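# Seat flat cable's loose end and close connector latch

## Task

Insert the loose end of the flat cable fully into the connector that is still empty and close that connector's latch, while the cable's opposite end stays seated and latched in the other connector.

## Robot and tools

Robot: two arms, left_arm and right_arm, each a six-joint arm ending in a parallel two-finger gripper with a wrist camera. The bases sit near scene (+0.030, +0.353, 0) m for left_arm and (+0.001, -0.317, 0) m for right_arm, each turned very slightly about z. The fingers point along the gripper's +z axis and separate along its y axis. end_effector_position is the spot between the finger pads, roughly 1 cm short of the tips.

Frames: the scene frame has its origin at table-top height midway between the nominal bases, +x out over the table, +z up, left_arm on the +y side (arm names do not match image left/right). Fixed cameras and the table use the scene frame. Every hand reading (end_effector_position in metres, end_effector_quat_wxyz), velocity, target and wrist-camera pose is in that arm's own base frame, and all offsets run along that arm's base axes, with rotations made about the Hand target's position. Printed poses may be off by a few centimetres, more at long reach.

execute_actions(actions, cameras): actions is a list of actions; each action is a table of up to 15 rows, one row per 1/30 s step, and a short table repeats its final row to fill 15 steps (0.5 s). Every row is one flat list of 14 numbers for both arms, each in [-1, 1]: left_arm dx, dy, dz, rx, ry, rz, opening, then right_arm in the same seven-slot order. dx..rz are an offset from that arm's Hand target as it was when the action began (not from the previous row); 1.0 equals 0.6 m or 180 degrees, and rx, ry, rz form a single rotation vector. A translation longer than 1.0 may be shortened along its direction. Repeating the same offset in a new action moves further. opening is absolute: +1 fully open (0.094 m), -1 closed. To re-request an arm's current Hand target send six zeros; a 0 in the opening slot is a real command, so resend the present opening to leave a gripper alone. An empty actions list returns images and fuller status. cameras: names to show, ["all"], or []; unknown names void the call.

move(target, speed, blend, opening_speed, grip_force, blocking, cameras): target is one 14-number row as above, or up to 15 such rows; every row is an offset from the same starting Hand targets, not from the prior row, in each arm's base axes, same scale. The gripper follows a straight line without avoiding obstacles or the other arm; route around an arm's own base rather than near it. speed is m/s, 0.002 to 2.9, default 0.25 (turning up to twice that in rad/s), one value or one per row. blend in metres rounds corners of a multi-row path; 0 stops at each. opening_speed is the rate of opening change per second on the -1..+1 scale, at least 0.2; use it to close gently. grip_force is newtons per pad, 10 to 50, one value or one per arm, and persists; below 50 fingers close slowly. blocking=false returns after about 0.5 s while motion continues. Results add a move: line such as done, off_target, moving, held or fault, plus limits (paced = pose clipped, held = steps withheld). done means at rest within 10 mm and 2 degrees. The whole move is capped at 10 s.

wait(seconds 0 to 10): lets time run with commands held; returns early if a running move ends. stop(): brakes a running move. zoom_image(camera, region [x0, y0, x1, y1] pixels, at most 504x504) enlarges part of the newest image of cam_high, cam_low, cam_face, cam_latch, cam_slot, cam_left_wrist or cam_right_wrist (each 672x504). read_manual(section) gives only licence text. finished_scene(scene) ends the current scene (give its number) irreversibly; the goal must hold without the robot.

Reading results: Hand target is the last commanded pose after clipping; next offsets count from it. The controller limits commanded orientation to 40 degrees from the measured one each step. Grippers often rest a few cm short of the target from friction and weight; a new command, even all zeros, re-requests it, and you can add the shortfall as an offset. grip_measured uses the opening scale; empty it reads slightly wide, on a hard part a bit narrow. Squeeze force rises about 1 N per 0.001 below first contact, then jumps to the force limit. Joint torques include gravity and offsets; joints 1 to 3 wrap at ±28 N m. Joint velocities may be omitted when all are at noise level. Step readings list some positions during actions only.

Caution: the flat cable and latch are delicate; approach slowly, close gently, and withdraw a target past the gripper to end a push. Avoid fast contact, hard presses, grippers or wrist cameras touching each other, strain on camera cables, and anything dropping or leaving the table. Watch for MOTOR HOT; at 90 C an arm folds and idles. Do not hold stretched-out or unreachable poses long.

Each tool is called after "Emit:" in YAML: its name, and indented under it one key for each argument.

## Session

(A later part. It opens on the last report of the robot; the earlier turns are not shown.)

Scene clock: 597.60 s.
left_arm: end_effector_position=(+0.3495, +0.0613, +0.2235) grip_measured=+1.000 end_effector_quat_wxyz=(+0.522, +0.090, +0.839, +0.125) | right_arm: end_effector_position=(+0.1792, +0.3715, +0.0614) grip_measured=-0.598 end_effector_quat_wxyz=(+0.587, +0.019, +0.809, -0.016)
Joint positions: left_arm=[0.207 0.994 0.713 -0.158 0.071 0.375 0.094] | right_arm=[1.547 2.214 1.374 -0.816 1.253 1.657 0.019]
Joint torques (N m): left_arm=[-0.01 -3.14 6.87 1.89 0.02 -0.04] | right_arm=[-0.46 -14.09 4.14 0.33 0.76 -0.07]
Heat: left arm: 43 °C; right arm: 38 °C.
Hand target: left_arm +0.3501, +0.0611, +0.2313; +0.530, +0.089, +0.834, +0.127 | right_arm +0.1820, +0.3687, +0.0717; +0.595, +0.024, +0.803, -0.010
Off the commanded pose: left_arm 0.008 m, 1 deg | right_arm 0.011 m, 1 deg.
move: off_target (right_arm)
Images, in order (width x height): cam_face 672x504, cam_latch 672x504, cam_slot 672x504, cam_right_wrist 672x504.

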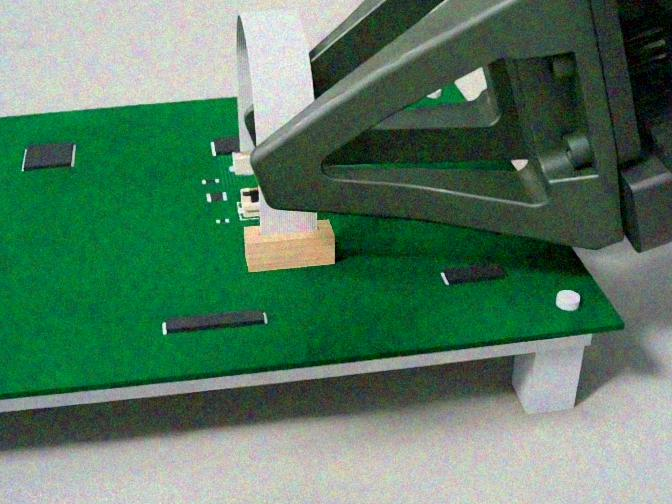

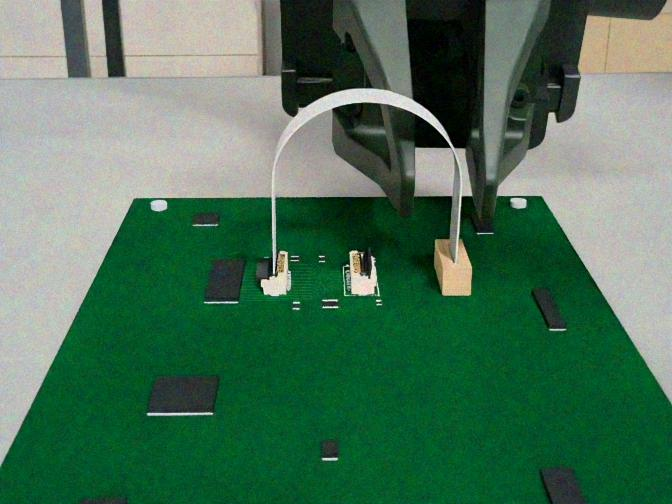

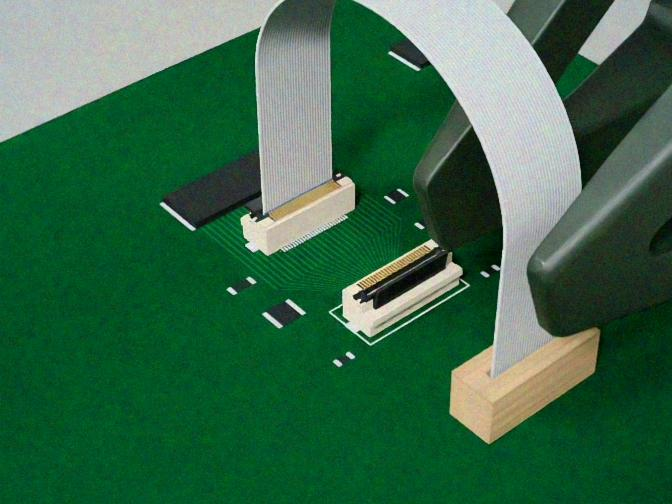

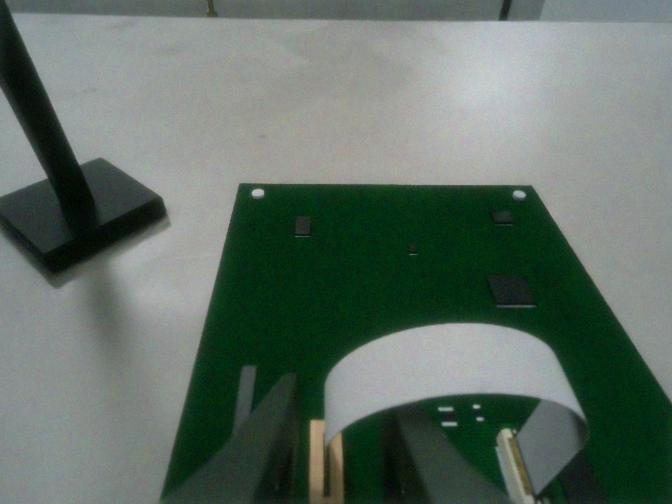

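Emit:
move:
  target: [0,0,0,0,0,0,1, 0.0,0.0067,-0.001,0,0,0,-0.6]
  speed: 0.1
  cameras: ["cam_right_wrist"]

Scene clock: 606.70 s.
left_arm: end_effector_position=(+0.3495, +0.0613, +0.2235) grip_measured=+1.000 end_effector_quat_wxyz=(+0.522, +0.090, +0.839, +0.125) | right_arm: end_effector_position=(+0.1792, +0.3716, +0.0614) grip_measured=-0.598 end_effector_quat_wxyz=(+0.587, +0.019, +0.809, -0.016)
Joint positions: left_arm=[0.207 0.994 0.713 -0.158 0.071 0.375 0.094] | right_arm=[1.547 2.214 1.374 -0.815 1.253 1.655 0.019]
Joint torques (N m): left_arm=[0.01 -3.14 6.9 1.9 0.02 -0.04] | right_arm=[-0.47 -12.74 5.98 0.31 0.71 -0.06]
Heat: left arm: 44 °C; right arm: 38 °C.
Hand target: left_arm +0.3501, +0.0611, +0.2313; +0.530, +0.089, +0.834, +0.127 | right_arm +0.1820, +0.3727, +0.0711; +0.595, +0.024, +0.803, -0.010
Off the commanded pose: left_arm 0.008 m, 1 deg | right_arm 0.010 m, 2 deg.
move: done
Images, in order (width x height): cam_right_wrist 672x504.

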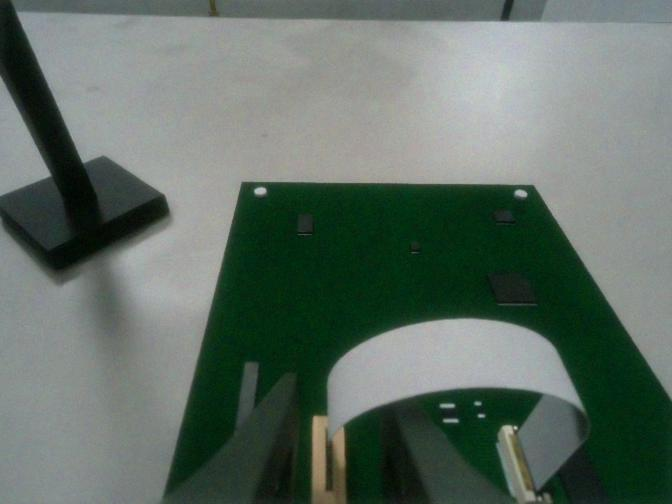

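Emit:
move:
  target: [0,0,0,0,0,0,1, 0.0,0.01,-0.001,0,0,0,-0.6]
  speed: 0.1
  cameras: ["cam_right_wrist"]

Scene clock: 612.30 s.
left_arm: end_effector_position=(+0.3495, +0.0613, +0.2235) grip_measured=+1.000 end_effector_quat_wxyz=(+0.522, +0.090, +0.839, +0.125) | right_arm: end_effector_position=(+0.1792, +0.3735, +0.0627) grip_measured=-0.598 end_effector_quat_wxyz=(+0.587, +0.020, +0.809, -0.014)
Joint positions: left_arm=[0.207 0.994 0.713 -0.158 0.071 0.375 0.094] | right_arm=[1.547 2.214 1.381 -0.815 1.253 1.652 0.019]
Joint torques (N m): left_arm=[-0.02 -3.14 6.9 1.89 0.02 -0.04] | right_arm=[-0.38 -11.02 8.39 0.22 0.71 -0.01]
Heat: left arm: 44 °C; right arm: 38 °C.
Hand target: left_arm +0.3501, +0.0611, +0.2313; +0.530, +0.089, +0.834, +0.127 | right_arm +0.1820, +0.3787, +0.0705; +0.595, +0.024, +0.803, -0.010
Off the commanded pose: left_arm 0.008 m, 1 deg | right_arm 0.010 m, 1 deg.
move: done
Images, in order (width x height): cam_right_wrist 672x504.

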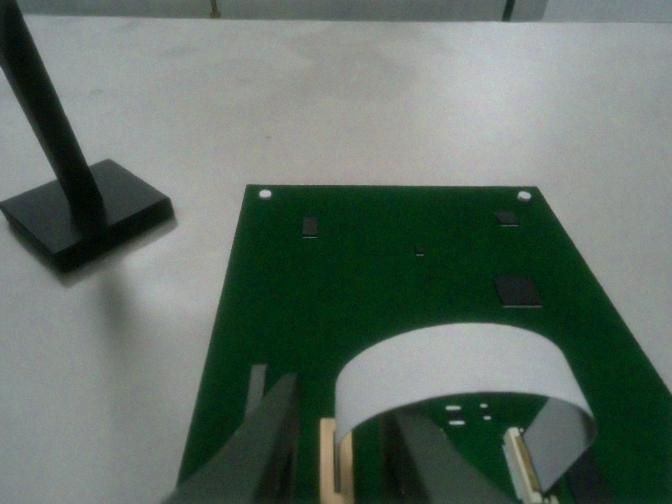

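Emit:
move:
  target: [0,0,0,0,0,0,1, 0,0,0,0,0,0,-1]
  speed: 0.1
  grip_force: 20
  cameras: ["cam_right_wrist","cam_face","cam_latch","cam_slot"]

Scene clock: 619.77 s.
left_arm: end_effector_position=(+0.3495, +0.0613, +0.2235) grip_measured=+1.000 end_effector_quat_wxyz=(+0.522, +0.090, +0.839, +0.125) | right_arm: end_effector_position=(+0.1792, +0.3735, +0.0627) grip_measured=-0.986 end_effector_quat_wxyz=(+0.587, +0.020, +0.809, -0.014)
Joint positions: left_arm=[0.207 0.994 0.713 -0.158 0.071 0.375 0.094] | right_arm=[1.547 2.214 1.381 -0.815 1.253 1.652 0.001]
Joint torques (N m): left_arm=[-0.02 -3.14 6.91 1.89 0.01 -0.04] | right_arm=[-0.34 -11.21 8.2 0.23 0.77 -0.06]
Heat: left arm: 44 °C; right arm: 38 °C.
Hand target: left_arm +0.3501, +0.0611, +0.2313; +0.530, +0.089, +0.834, +0.127 | right_arm +0.1820, +0.3787, +0.0705; +0.595, +0.024, +0.803, -0.010
Off the commanded pose: left_arm 0.008 m, 1 deg | right_arm 0.010 m, 1 deg.
grip_force (N): 20, 20
move: done
Images, in order (width x height): cam_face 672x504, cam_latch 672x504, cam_slot 672x504, cam_right_wrist 672x504.

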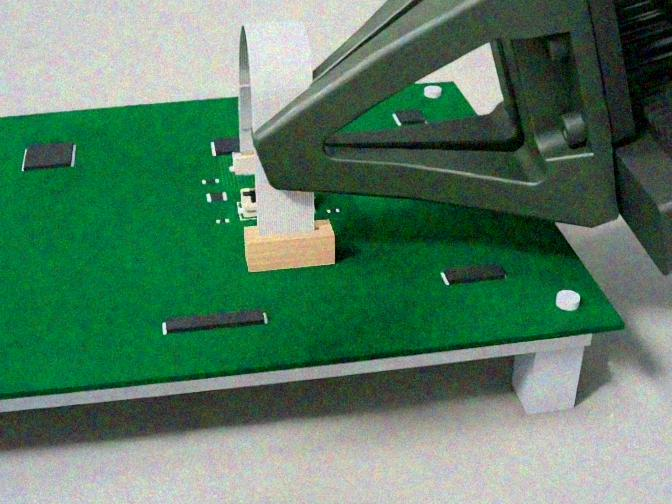

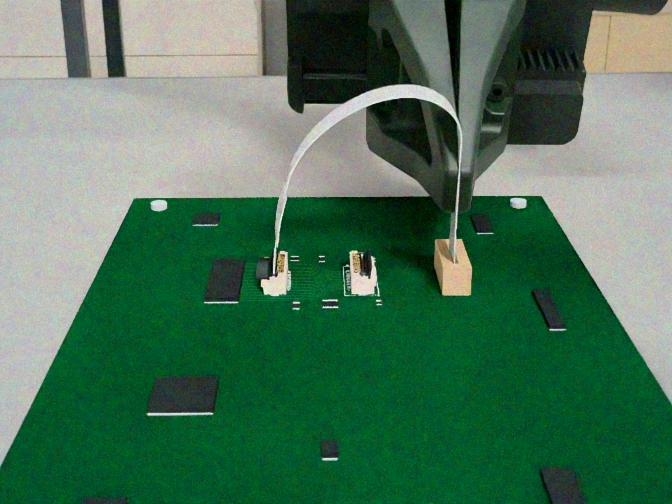

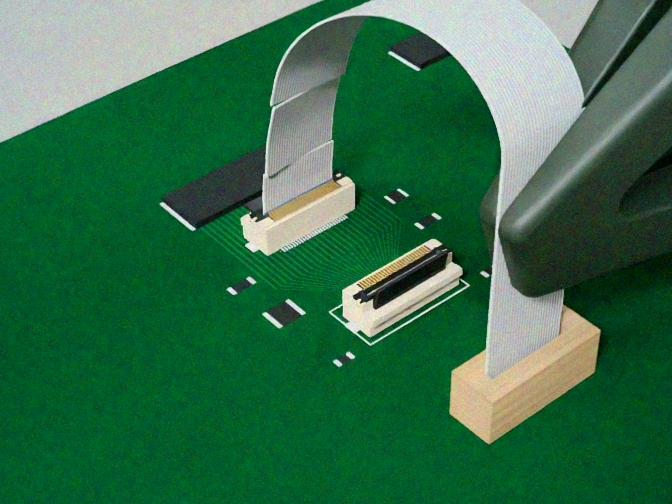

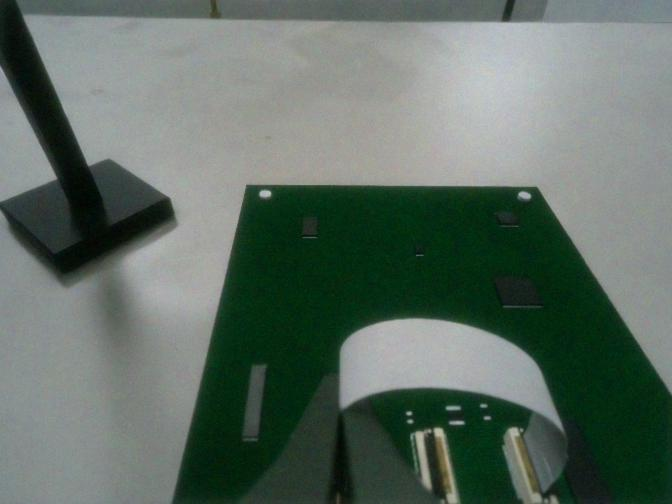

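Emit:
move:
  target: [0,0,0,0,0,0,1, 0,0,0.025,0,0,0,-1]
  speed: 0.06
  cameras: ["cam_right_wrist","cam_face","cam_latch","cam_slot"]

Scene clock: 626.77 s.
left_arm: end_effector_position=(+0.3495, +0.0613, +0.2235) grip_measured=+1.000 end_effector_quat_wxyz=(+0.522, +0.090, +0.839, +0.125) | right_arm: end_effector_position=(+0.1792, +0.3731, +0.0662) grip_measured=-0.986 end_effector_quat_wxyz=(+0.587, +0.013, +0.809, -0.023)
Joint positions: left_arm=[0.207 0.994 0.713 -0.158 0.071 0.375 0.094] | right_arm=[1.547 2.214 1.396 -0.85 1.253 1.649 0.001]
Joint torques (N m): left_arm=[0.01 -3.15 6.9 1.89 0.02 -0.04] | right_arm=[-0.36 -13.96 8.39 0.04 0.76 -0.06]
Heat: left arm: 44 °C; right arm: 37 °C.
Hand target: left_arm +0.3501, +0.0611, +0.2313; +0.530, +0.089, +0.834, +0.127 | right_arm +0.1820, +0.3787, +0.0855; +0.595, +0.024, +0.803, -0.010
Off the commanded pose: left_arm 0.008 m, 1 deg | right_arm 0.020 m, 2 deg.
grip_force (N): 20, 20
move: off_target (right_arm)
Images, in order (width x height): cam_face 672x504, cam_latch 672x504, cam_slot 672x504, cam_right_wrist 672x504.

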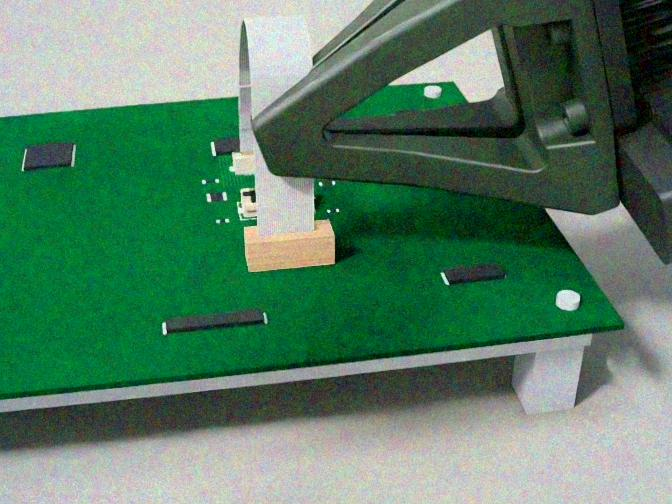

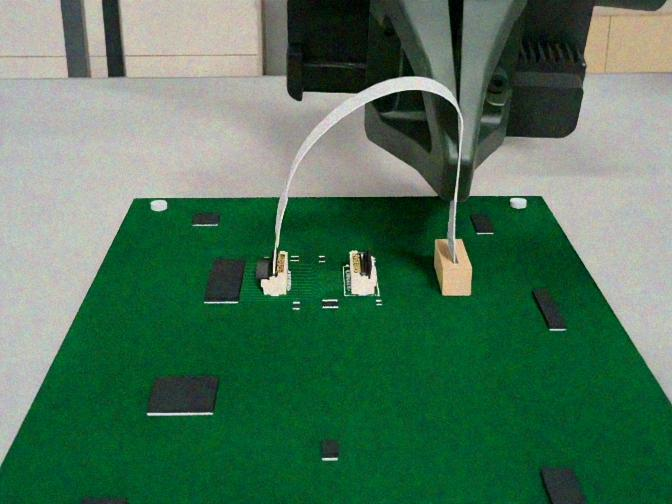

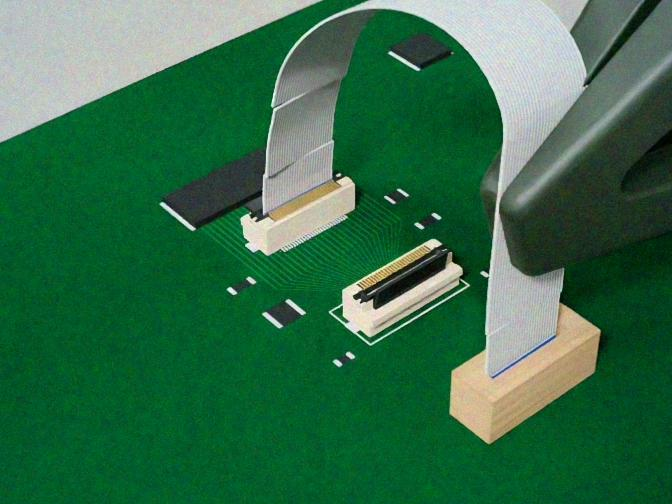

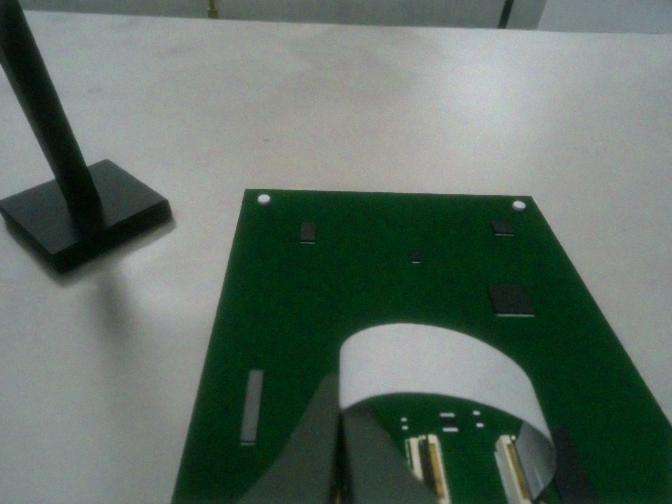

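Emit:
move:
  target: [0,0,0,0,0,0,1, 0,-0.002,0.012,0.005,0,0.005,-1]
  speed: 0.06
  cameras: ["cam_latch","cam_slot"]

Scene clock: 634.73 s.
left_arm: end_effector_position=(+0.3495, +0.0613, +0.2235) grip_measured=+1.000 end_effector_quat_wxyz=(+0.522, +0.090, +0.839, +0.125) | right_arm: end_effector_position=(+0.1795, +0.3782, +0.0808) grip_measured=-0.986 end_effector_quat_wxyz=(+0.586, +0.015, +0.810, -0.009)
Joint positions: left_arm=[0.207 0.994 0.713 -0.158 0.071 0.375 0.094] | right_arm=[1.547 2.173 1.396 -0.824 1.253 1.606 0.001]
Joint torques (N m): left_arm=[-0.02 -3.11 6.9 1.89 0.02 -0.04] | right_arm=[-0.39 -13.87 5.35 0.53 0.75 -0.06]
Heat: left arm: 44 °C; right arm: 38 °C.
Hand target: left_arm +0.3501, +0.0611, +0.2313; +0.530, +0.089, +0.834, +0.127 | right_arm +0.1820, +0.3774, +0.0926; +0.595, +0.022, +0.803, +0.001
Off the commanded pose: left_arm 0.008 m, 1 deg | right_arm 0.012 m, 2 deg.
grip_force (N): 20, 20
move: off_target (right_arm)
Images, in order (width x height): cam_latch 672x504, cam_slot 672x504.

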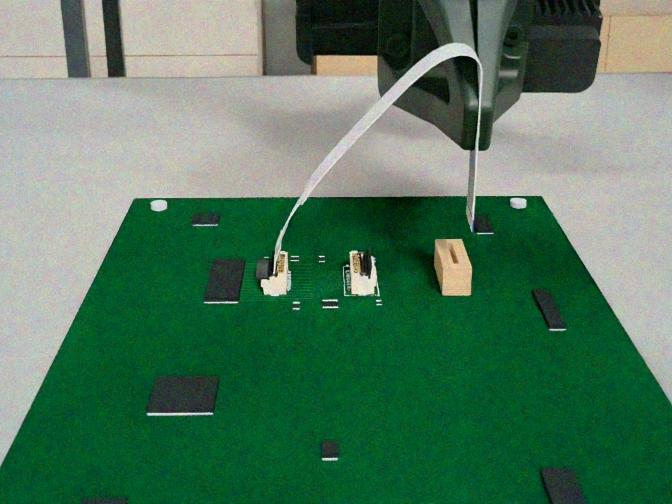

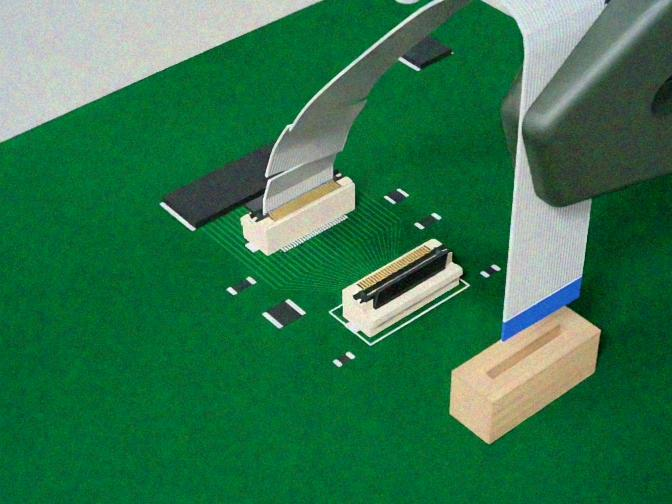

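Emit:
move:
  target: [0,0,0,0,0,0,1, -0.0027,-0.052,0.0,0,0,0,-1]
  speed: 0.08
  cameras: ["cam_latch","cam_slot","cam_face","cam_right_wrist"]

Scene clock: 660.70 s.
left_arm: end_effector_position=(+0.3495, +0.0613, +0.2235) grip_measured=+1.000 end_effector_quat_wxyz=(+0.522, +0.090, +0.839, +0.125) | right_arm: end_effector_position=(+0.1788, +0.3496, +0.0835) grip_measured=-0.986 end_effector_quat_wxyz=(+0.587, +0.018, +0.810, -0.006)
Joint positions: left_arm=[0.207 0.994 0.713 -0.158 0.071 0.375 0.094] | right_arm=[1.547 2.074 1.245 -0.766 1.254 1.608 0.001]
Joint torques (N m): left_arm=[-0.01 -3.14 6.89 1.89 0.02 -0.05] | right_arm=[-0.16 -12.83 4.14 0.4 0.76 -0.02]
Heat: left arm: 44 °C; right arm: 39 °C.
Hand target: left_arm +0.3501, +0.0611, +0.2313; +0.530, +0.089, +0.834, +0.127 | right_arm +0.1804, +0.3462, +0.0926; +0.595, +0.022, +0.803, +0.001
Off the commanded pose: left_arm 0.008 m, 1 deg | right_arm 0.010 m, 1 deg.
grip_force (N): 20, 20
move: done
Images, in order (width x height): cam_face 672x504, cam_latch 672x504, cam_slot 672x504, cam_right_wrist 672x504.

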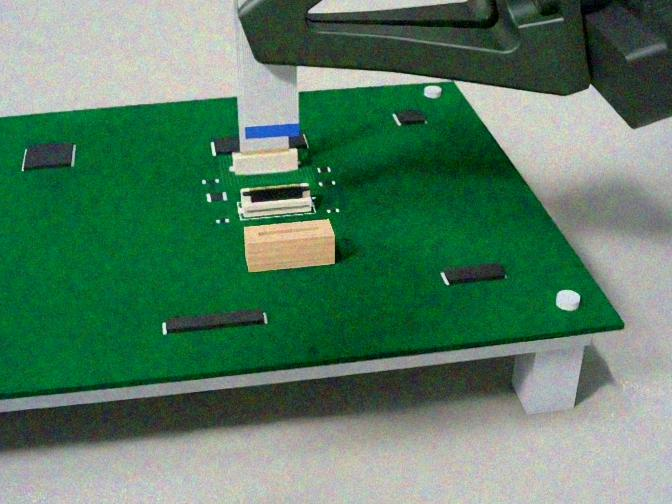

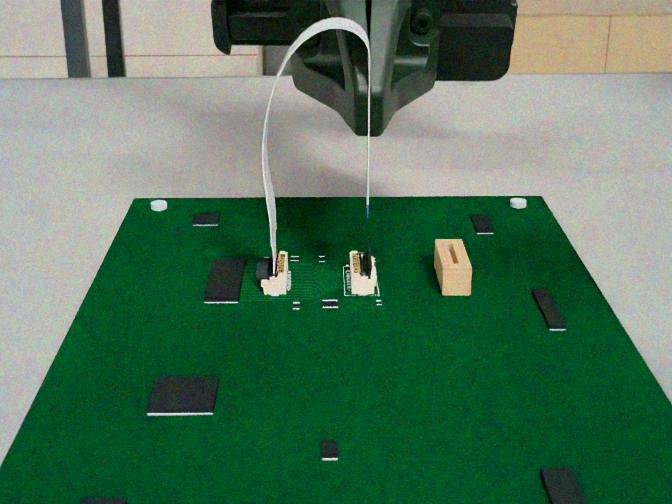

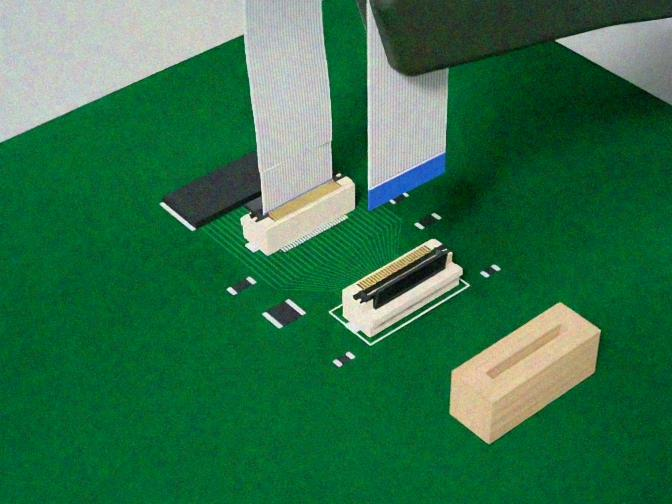

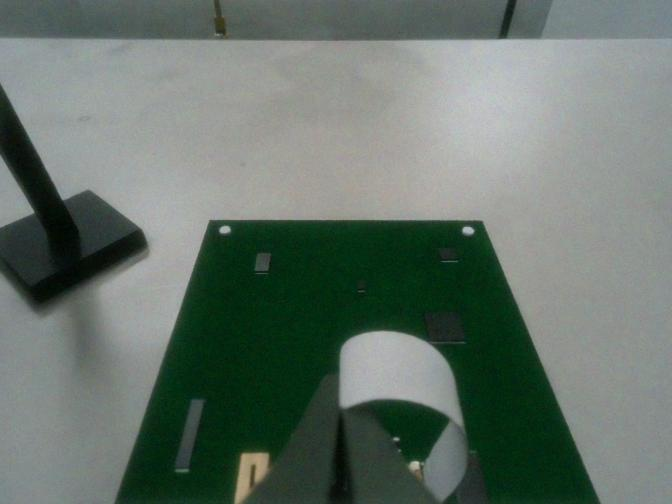

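Emit:
zoom_image:
  camera: "cam_latch"
  region: [320, 200, 410, 310]

Emit:
zoom_image:
  camera: "cam_slot"
  region: [320, 140, 500, 350]

Emit:
zoom_image:
  camera: "cam_face"
  region: [200, 100, 350, 240]

Scaled by 4.582 from the camera's 672x504 image, which has a finer 960x720 frame.

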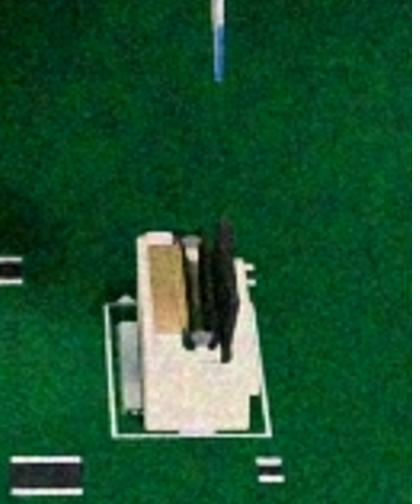

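Scaled by 2.400 from the camera's 672x504 image, which has a finer 960x720 frame.

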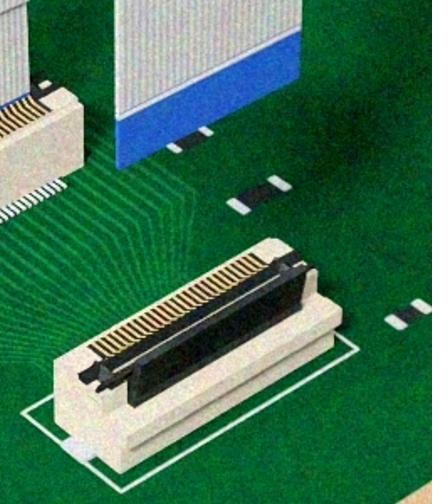

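Scaled by 3.360 from the camera's 672x504 image, which has a finer 960x720 frame.

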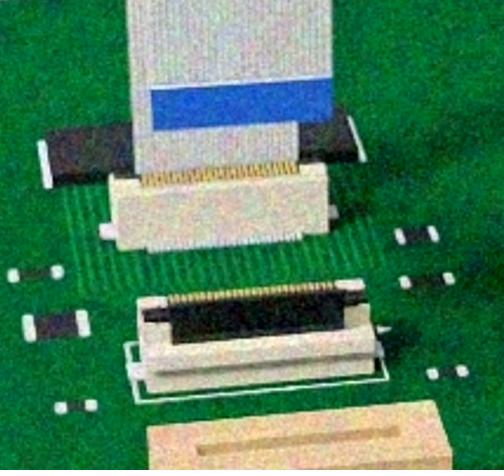

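Emit:
move:
  target: [0,0,0,0,0,0,1, 0,-0.003,-0.0167,0,0,0,-1]
  speed: 0.05
  cameras: ["cam_latch","cam_slot","cam_face"]

Scene clock: 744.63 s.
left_arm: end_effector_position=(+0.3495, +0.0613, +0.2235) grip_measured=+1.000 end_effector_quat_wxyz=(+0.522, +0.090, +0.839, +0.125) | right_arm: end_effector_position=(+0.1788, +0.3484, +0.0786) grip_measured=-0.986 end_effector_quat_wxyz=(+0.587, +0.023, +0.810, +0.001)
Joint positions: left_arm=[0.207 0.994 0.713 -0.158 0.071 0.375 0.094] | right_arm=[1.547 2.074 1.221 -0.726 1.254 1.608 0.001]
Joint torques (N m): left_arm=[-0.01 -3.14 6.9 1.89 0.02 -0.04] | right_arm=[-0.24 -11.34 4.21 0.47 0.74 -0.04]
Heat: left arm: 44 °C; right arm: 38 °C.
Hand target: left_arm +0.3501, +0.0611, +0.2313; +0.530, +0.089, +0.834, +0.127 | right_arm +0.1804, +0.3444, +0.0826; +0.595, +0.022, +0.803, +0.001
Off the commanded pose: left_arm 0.008 m, 1 deg | right_arm 0.006 m, 1 deg.
grip_force (N): 20, 20
move: done
Images, in order (width x height): cam_face 672x504, cam_latch 672x504, cam_slot 672x504.

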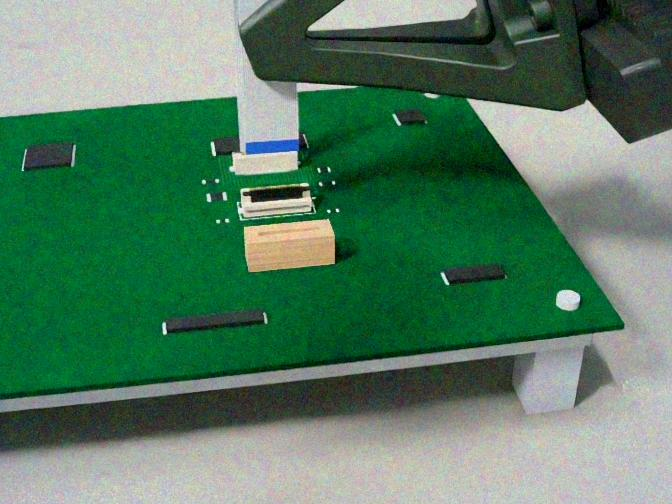

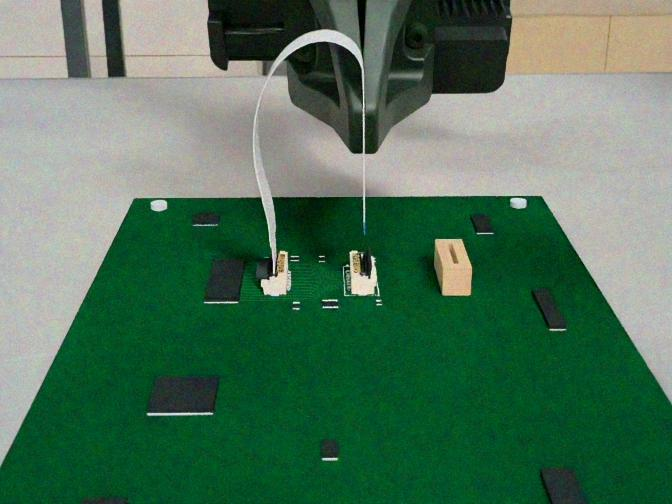

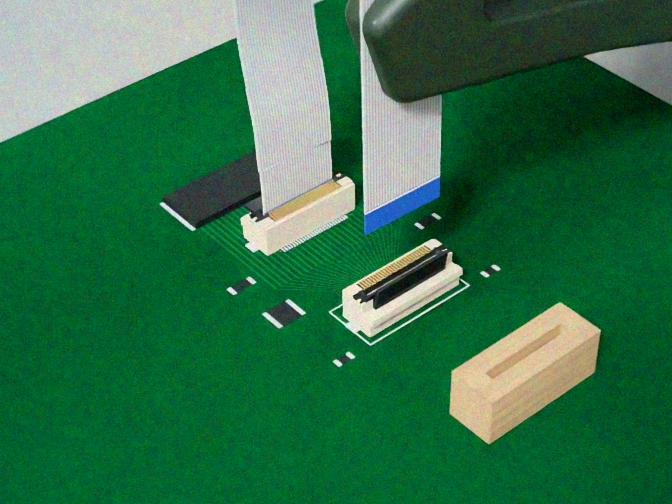

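Emit:
zoom_image:
  camera: "cam_slot"
  region: [340, 160, 480, 320]

Emit:
zoom_image:
  camera: "cam_latch"
  region: [330, 210, 400, 300]

Emit:
zoom_image:
  camera: "cam_face"
  region: [215, 120, 335, 220]

Scaled by 3.150 from the camera's 672x504 image, which has a finer 960x720 frame.

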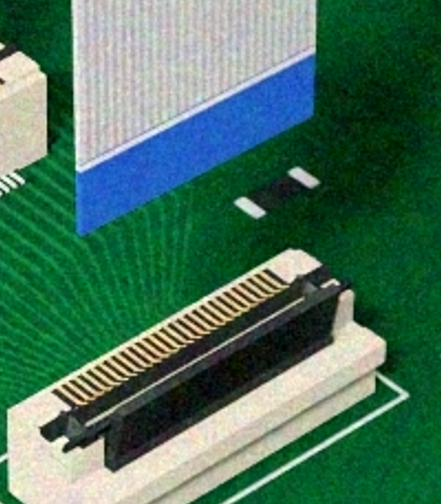

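Scaled by 5.600 from the camera's 672x504 image, which has a finer 960x720 frame.

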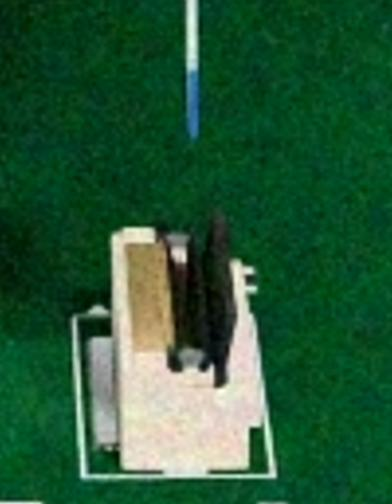

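Scaled by 4.200 from the camera's 672x504 image, which has a finer 960x720 frame.

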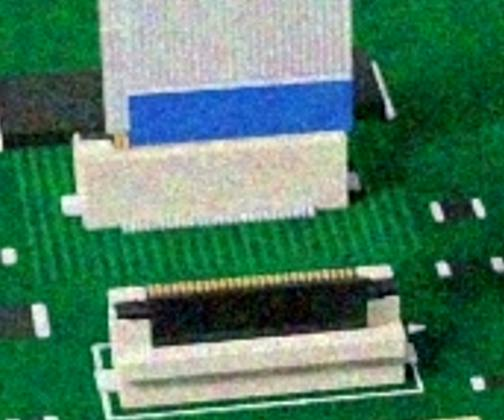

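Emit:
move:
  target: [0,0,0,0,0,0,1, -0.0007,0.0013,-0.01,-0.0088,0,-0.0041,-1]
  speed: 0.05
  cameras: ["cam_latch","cam_slot","cam_face"]

Emit:
zoom_image:
  camera: "cam_slot"
  region: [340, 160, 480, 320]

Emit:
zoom_image:
  camera: "cam_latch"
  region: [330, 210, 400, 300]

Emit:
zoom_image:
  camera: "cam_face"
  region: [215, 120, 335, 220]

Scene clock: 831.90 s.
left_arm: end_effector_position=(+0.3495, +0.0613, +0.2235) grip_measured=+1.000 end_effector_quat_wxyz=(+0.522, +0.090, +0.839, +0.125) | right_arm: end_effector_position=(+0.1787, +0.3445, +0.0773) grip_measured=-0.986 end_effector_quat_wxyz=(+0.587, +0.023, +0.809, -0.005)
Joint positions: left_arm=[0.207 0.994 0.713 -0.158 0.071 0.375 0.094] | right_arm=[1.547 2.078 1.221 -0.755 1.254 1.633 0.001]
Joint torques (N m): left_arm=[-0.01 -3.14 6.89 1.89 0.02 -0.04] | right_arm=[-0.1 -8.09 7.32 0.14 0.77 0.11]
Heat: left arm: 44 °C; right arm: 38 °C.
Hand target: left_arm +0.3501, +0.0611, +0.2313; +0.530, +0.089, +0.834, +0.127 | right_arm +0.1800, +0.3452, +0.0766; +0.595, +0.019, +0.803, -0.014
Off the commanded pose: left_arm 0.008 m, 1 deg | right_arm 0.002 m, 2 deg.
grip_force (N): 20, 20
move: done
Images, in order (width x height): cam_face 672x504, cam_latch 672x504, cam_slot 672x504.

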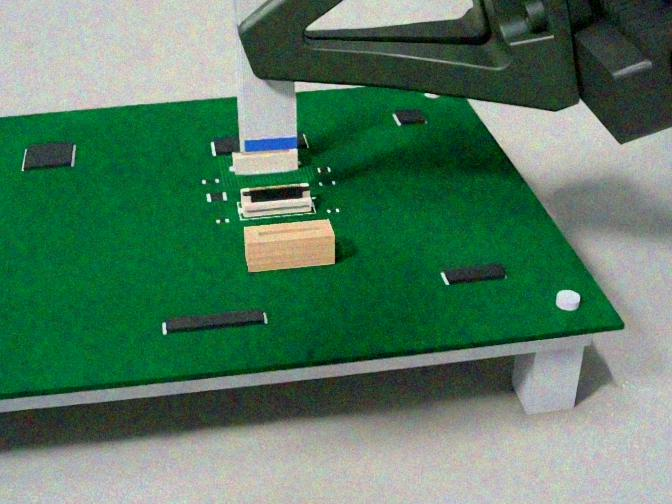

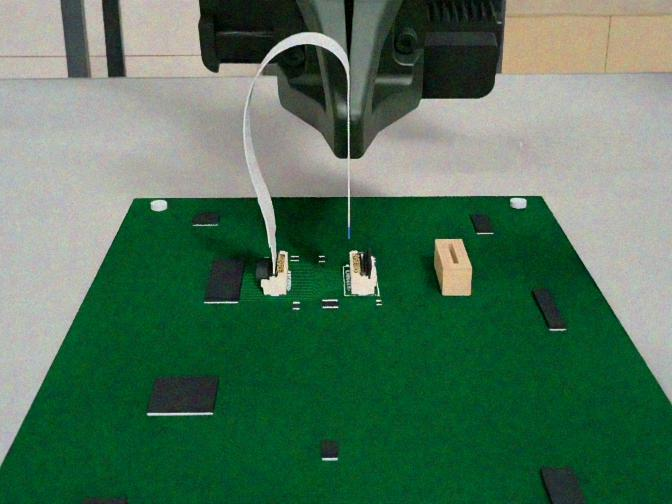

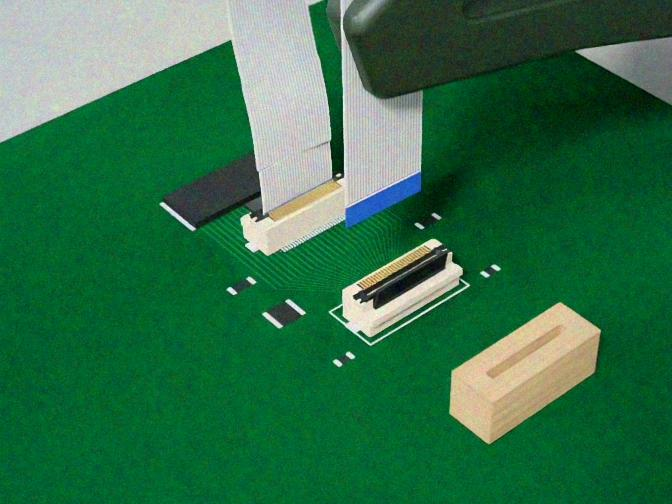

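Scaled by 3.150 from the camera's 672x504 image, which has a finer 960x720 frame.

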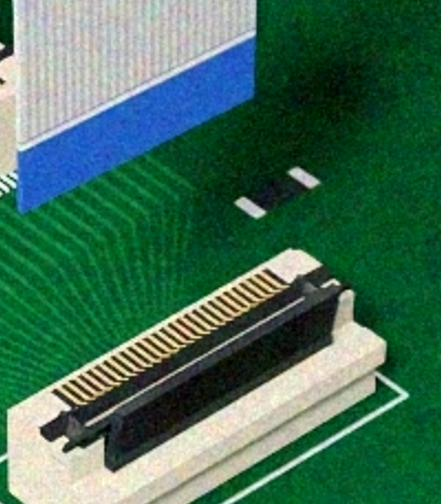

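Scaled by 5.600 from the camera's 672x504 image, which has a finer 960x720 frame.

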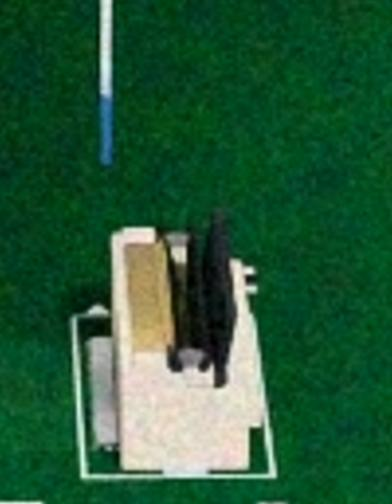

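Scaled by 4.200 from the camera's 672x504 image, which has a finer 960x720 frame.

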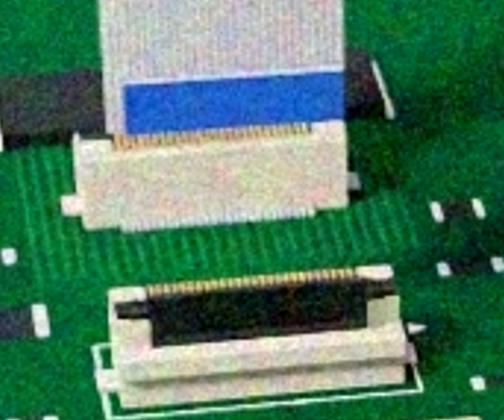

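Emit:
move:
  target: [0,0,0,0,0,0,1, 0,0.0083,-0.005,0,0,0,-1]
  speed: 0.05
  cameras: ["cam_latch"]

Emit:
zoom_image:
  camera: "cam_latch"
  region: [330, 210, 400, 300]

Scene clock: 841.83 s.
left_arm: end_effector_position=(+0.3495, +0.0613, +0.2235) grip_measured=+1.000 end_effector_quat_wxyz=(+0.522, +0.090, +0.839, +0.125) | right_arm: end_effector_position=(+0.1787, +0.3467, +0.0726) grip_measured=-0.986 end_effector_quat_wxyz=(+0.587, +0.020, +0.809, -0.010)
Joint positions: left_arm=[0.207 0.994 0.713 -0.158 0.071 0.375 0.094] | right_arm=[1.547 2.1 1.234 -0.757 1.254 1.634 0.001]
Joint torques (N m): left_arm=[-0.02 -3.14 6.9 1.88 0.02 -0.04] | right_arm=[-0.05 -8.2 8.21 0.09 0.72 0.09]
Heat: left arm: 44 °C; right arm: 38 °C.
Hand target: left_arm +0.3501, +0.0611, +0.2313; +0.530, +0.089, +0.834, +0.127 | right_arm +0.1800, +0.3502, +0.0736; +0.595, +0.019, +0.803, -0.014
Off the commanded pose: left_arm 0.008 m, 1 deg | right_arm 0.004 m, 1 deg.
grip_force (N): 20, 20
move: done
Images, in order (width x height): cam_latch 672x504.

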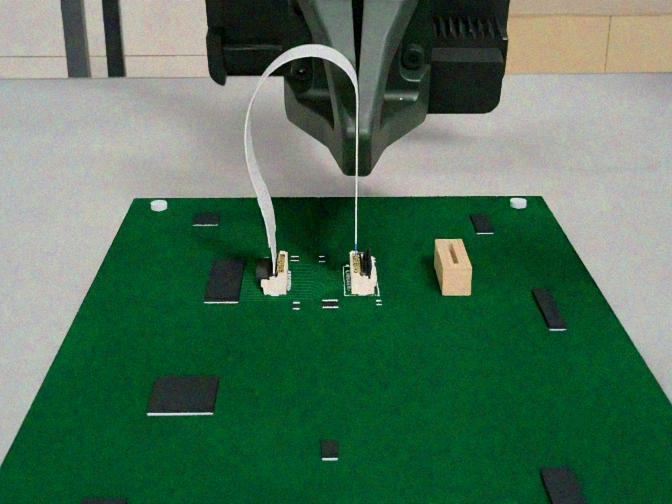

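Scaled by 5.600 from the camera's 672x504 image, which has a finer 960x720 frame.

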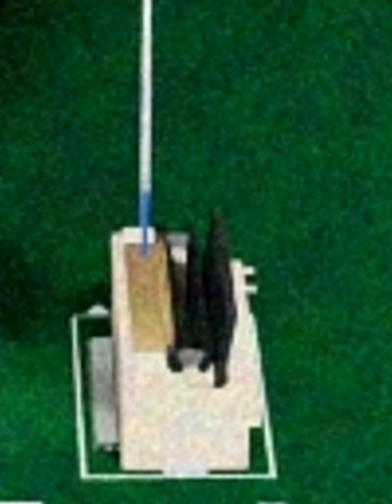

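Emit:
move:
  target: [0,0,0,0,0,0,1, 0,0.005,0.001,0,0,0,-1]
  speed: 0.05
  cameras: ["cam_latch","cam_slot","cam_face"]

Emit:
zoom_image:
  camera: "cam_latch"
  region: [330, 210, 400, 300]

Emit:
zoom_image:
  camera: "cam_slot"
  region: [330, 180, 480, 350]

Emit:
zoom_image:
  camera: "cam_face"
  region: [215, 120, 335, 220]

Scene clock: 852.37 s.
left_arm: end_effector_position=(+0.3495, +0.0613, +0.2235) grip_measured=+1.000 end_effector_quat_wxyz=(+0.522, +0.090, +0.839, +0.125) | right_arm: end_effector_position=(+0.1788, +0.3496, +0.0732) grip_measured=-0.986 end_effector_quat_wxyz=(+0.587, +0.020, +0.809, -0.009)
Joint positions: left_arm=[0.207 0.994 0.713 -0.158 0.071 0.375 0.094] | right_arm=[1.547 2.107 1.249 -0.765 1.254 1.634 0.001]
Joint torques (N m): left_arm=[-0.03 -3.14 6.9 1.89 0.02 -0.05] | right_arm=[-0.14 -8.5 8.29 0.12 0.74 0.06]
Heat: left arm: 44 °C; right arm: 38 °C.
Hand target: left_arm +0.3501, +0.0611, +0.2313; +0.530, +0.089, +0.834, +0.127 | right_arm +0.1800, +0.3532, +0.0742; +0.595, +0.019, +0.803, -0.014
Off the commanded pose: left_arm 0.008 m, 1 deg | right_arm 0.004 m, 1 deg.
grip_force (N): 20, 20
move: done
Images, in order (width x height): cam_face 672x504, cam_latch 672x504, cam_slot 672x504.

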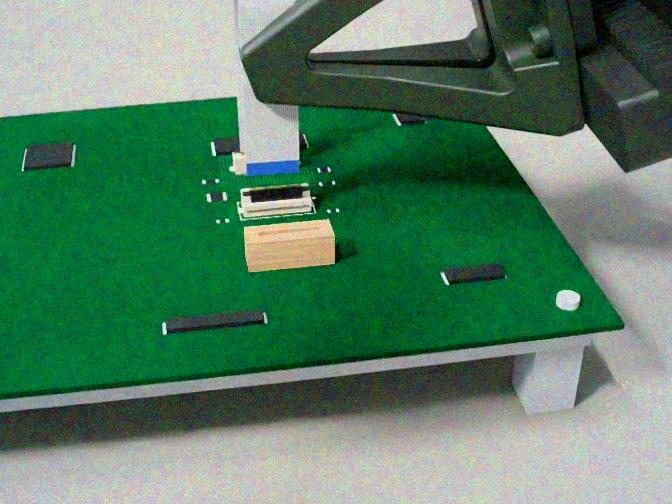

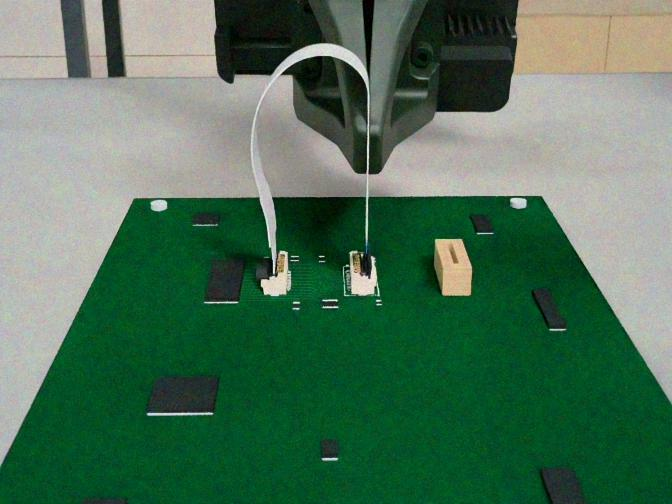

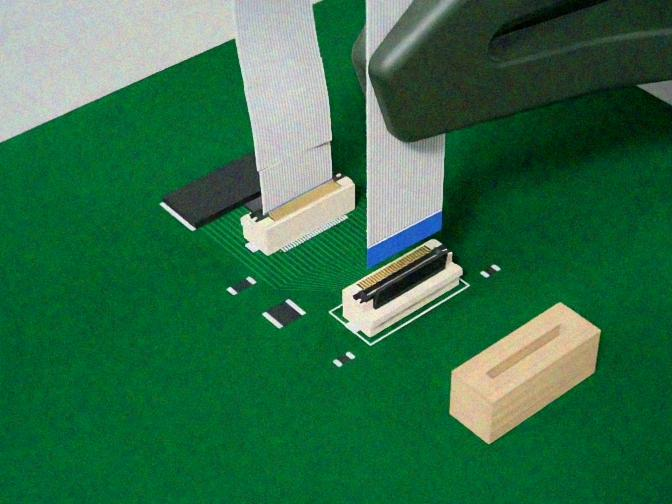

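Scaled by 5.600 from the camera's 672x504 image, which has a finer 960x720 frame.

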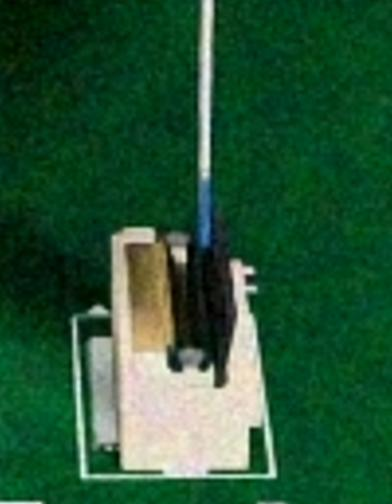

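Scaled by 2.965 from the camera's 672x504 image, which has a finer 960x720 frame.

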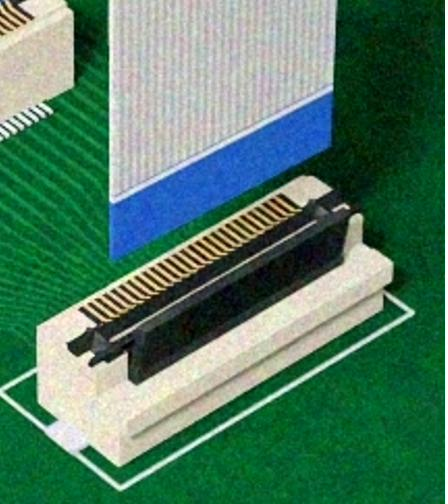

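Scaled by 4.200 from the camera's 672x504 image, which has a finer 960x720 frame.

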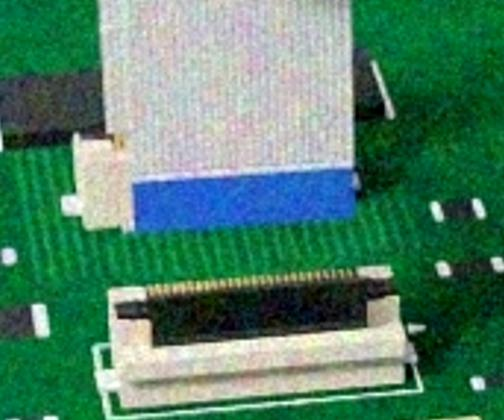

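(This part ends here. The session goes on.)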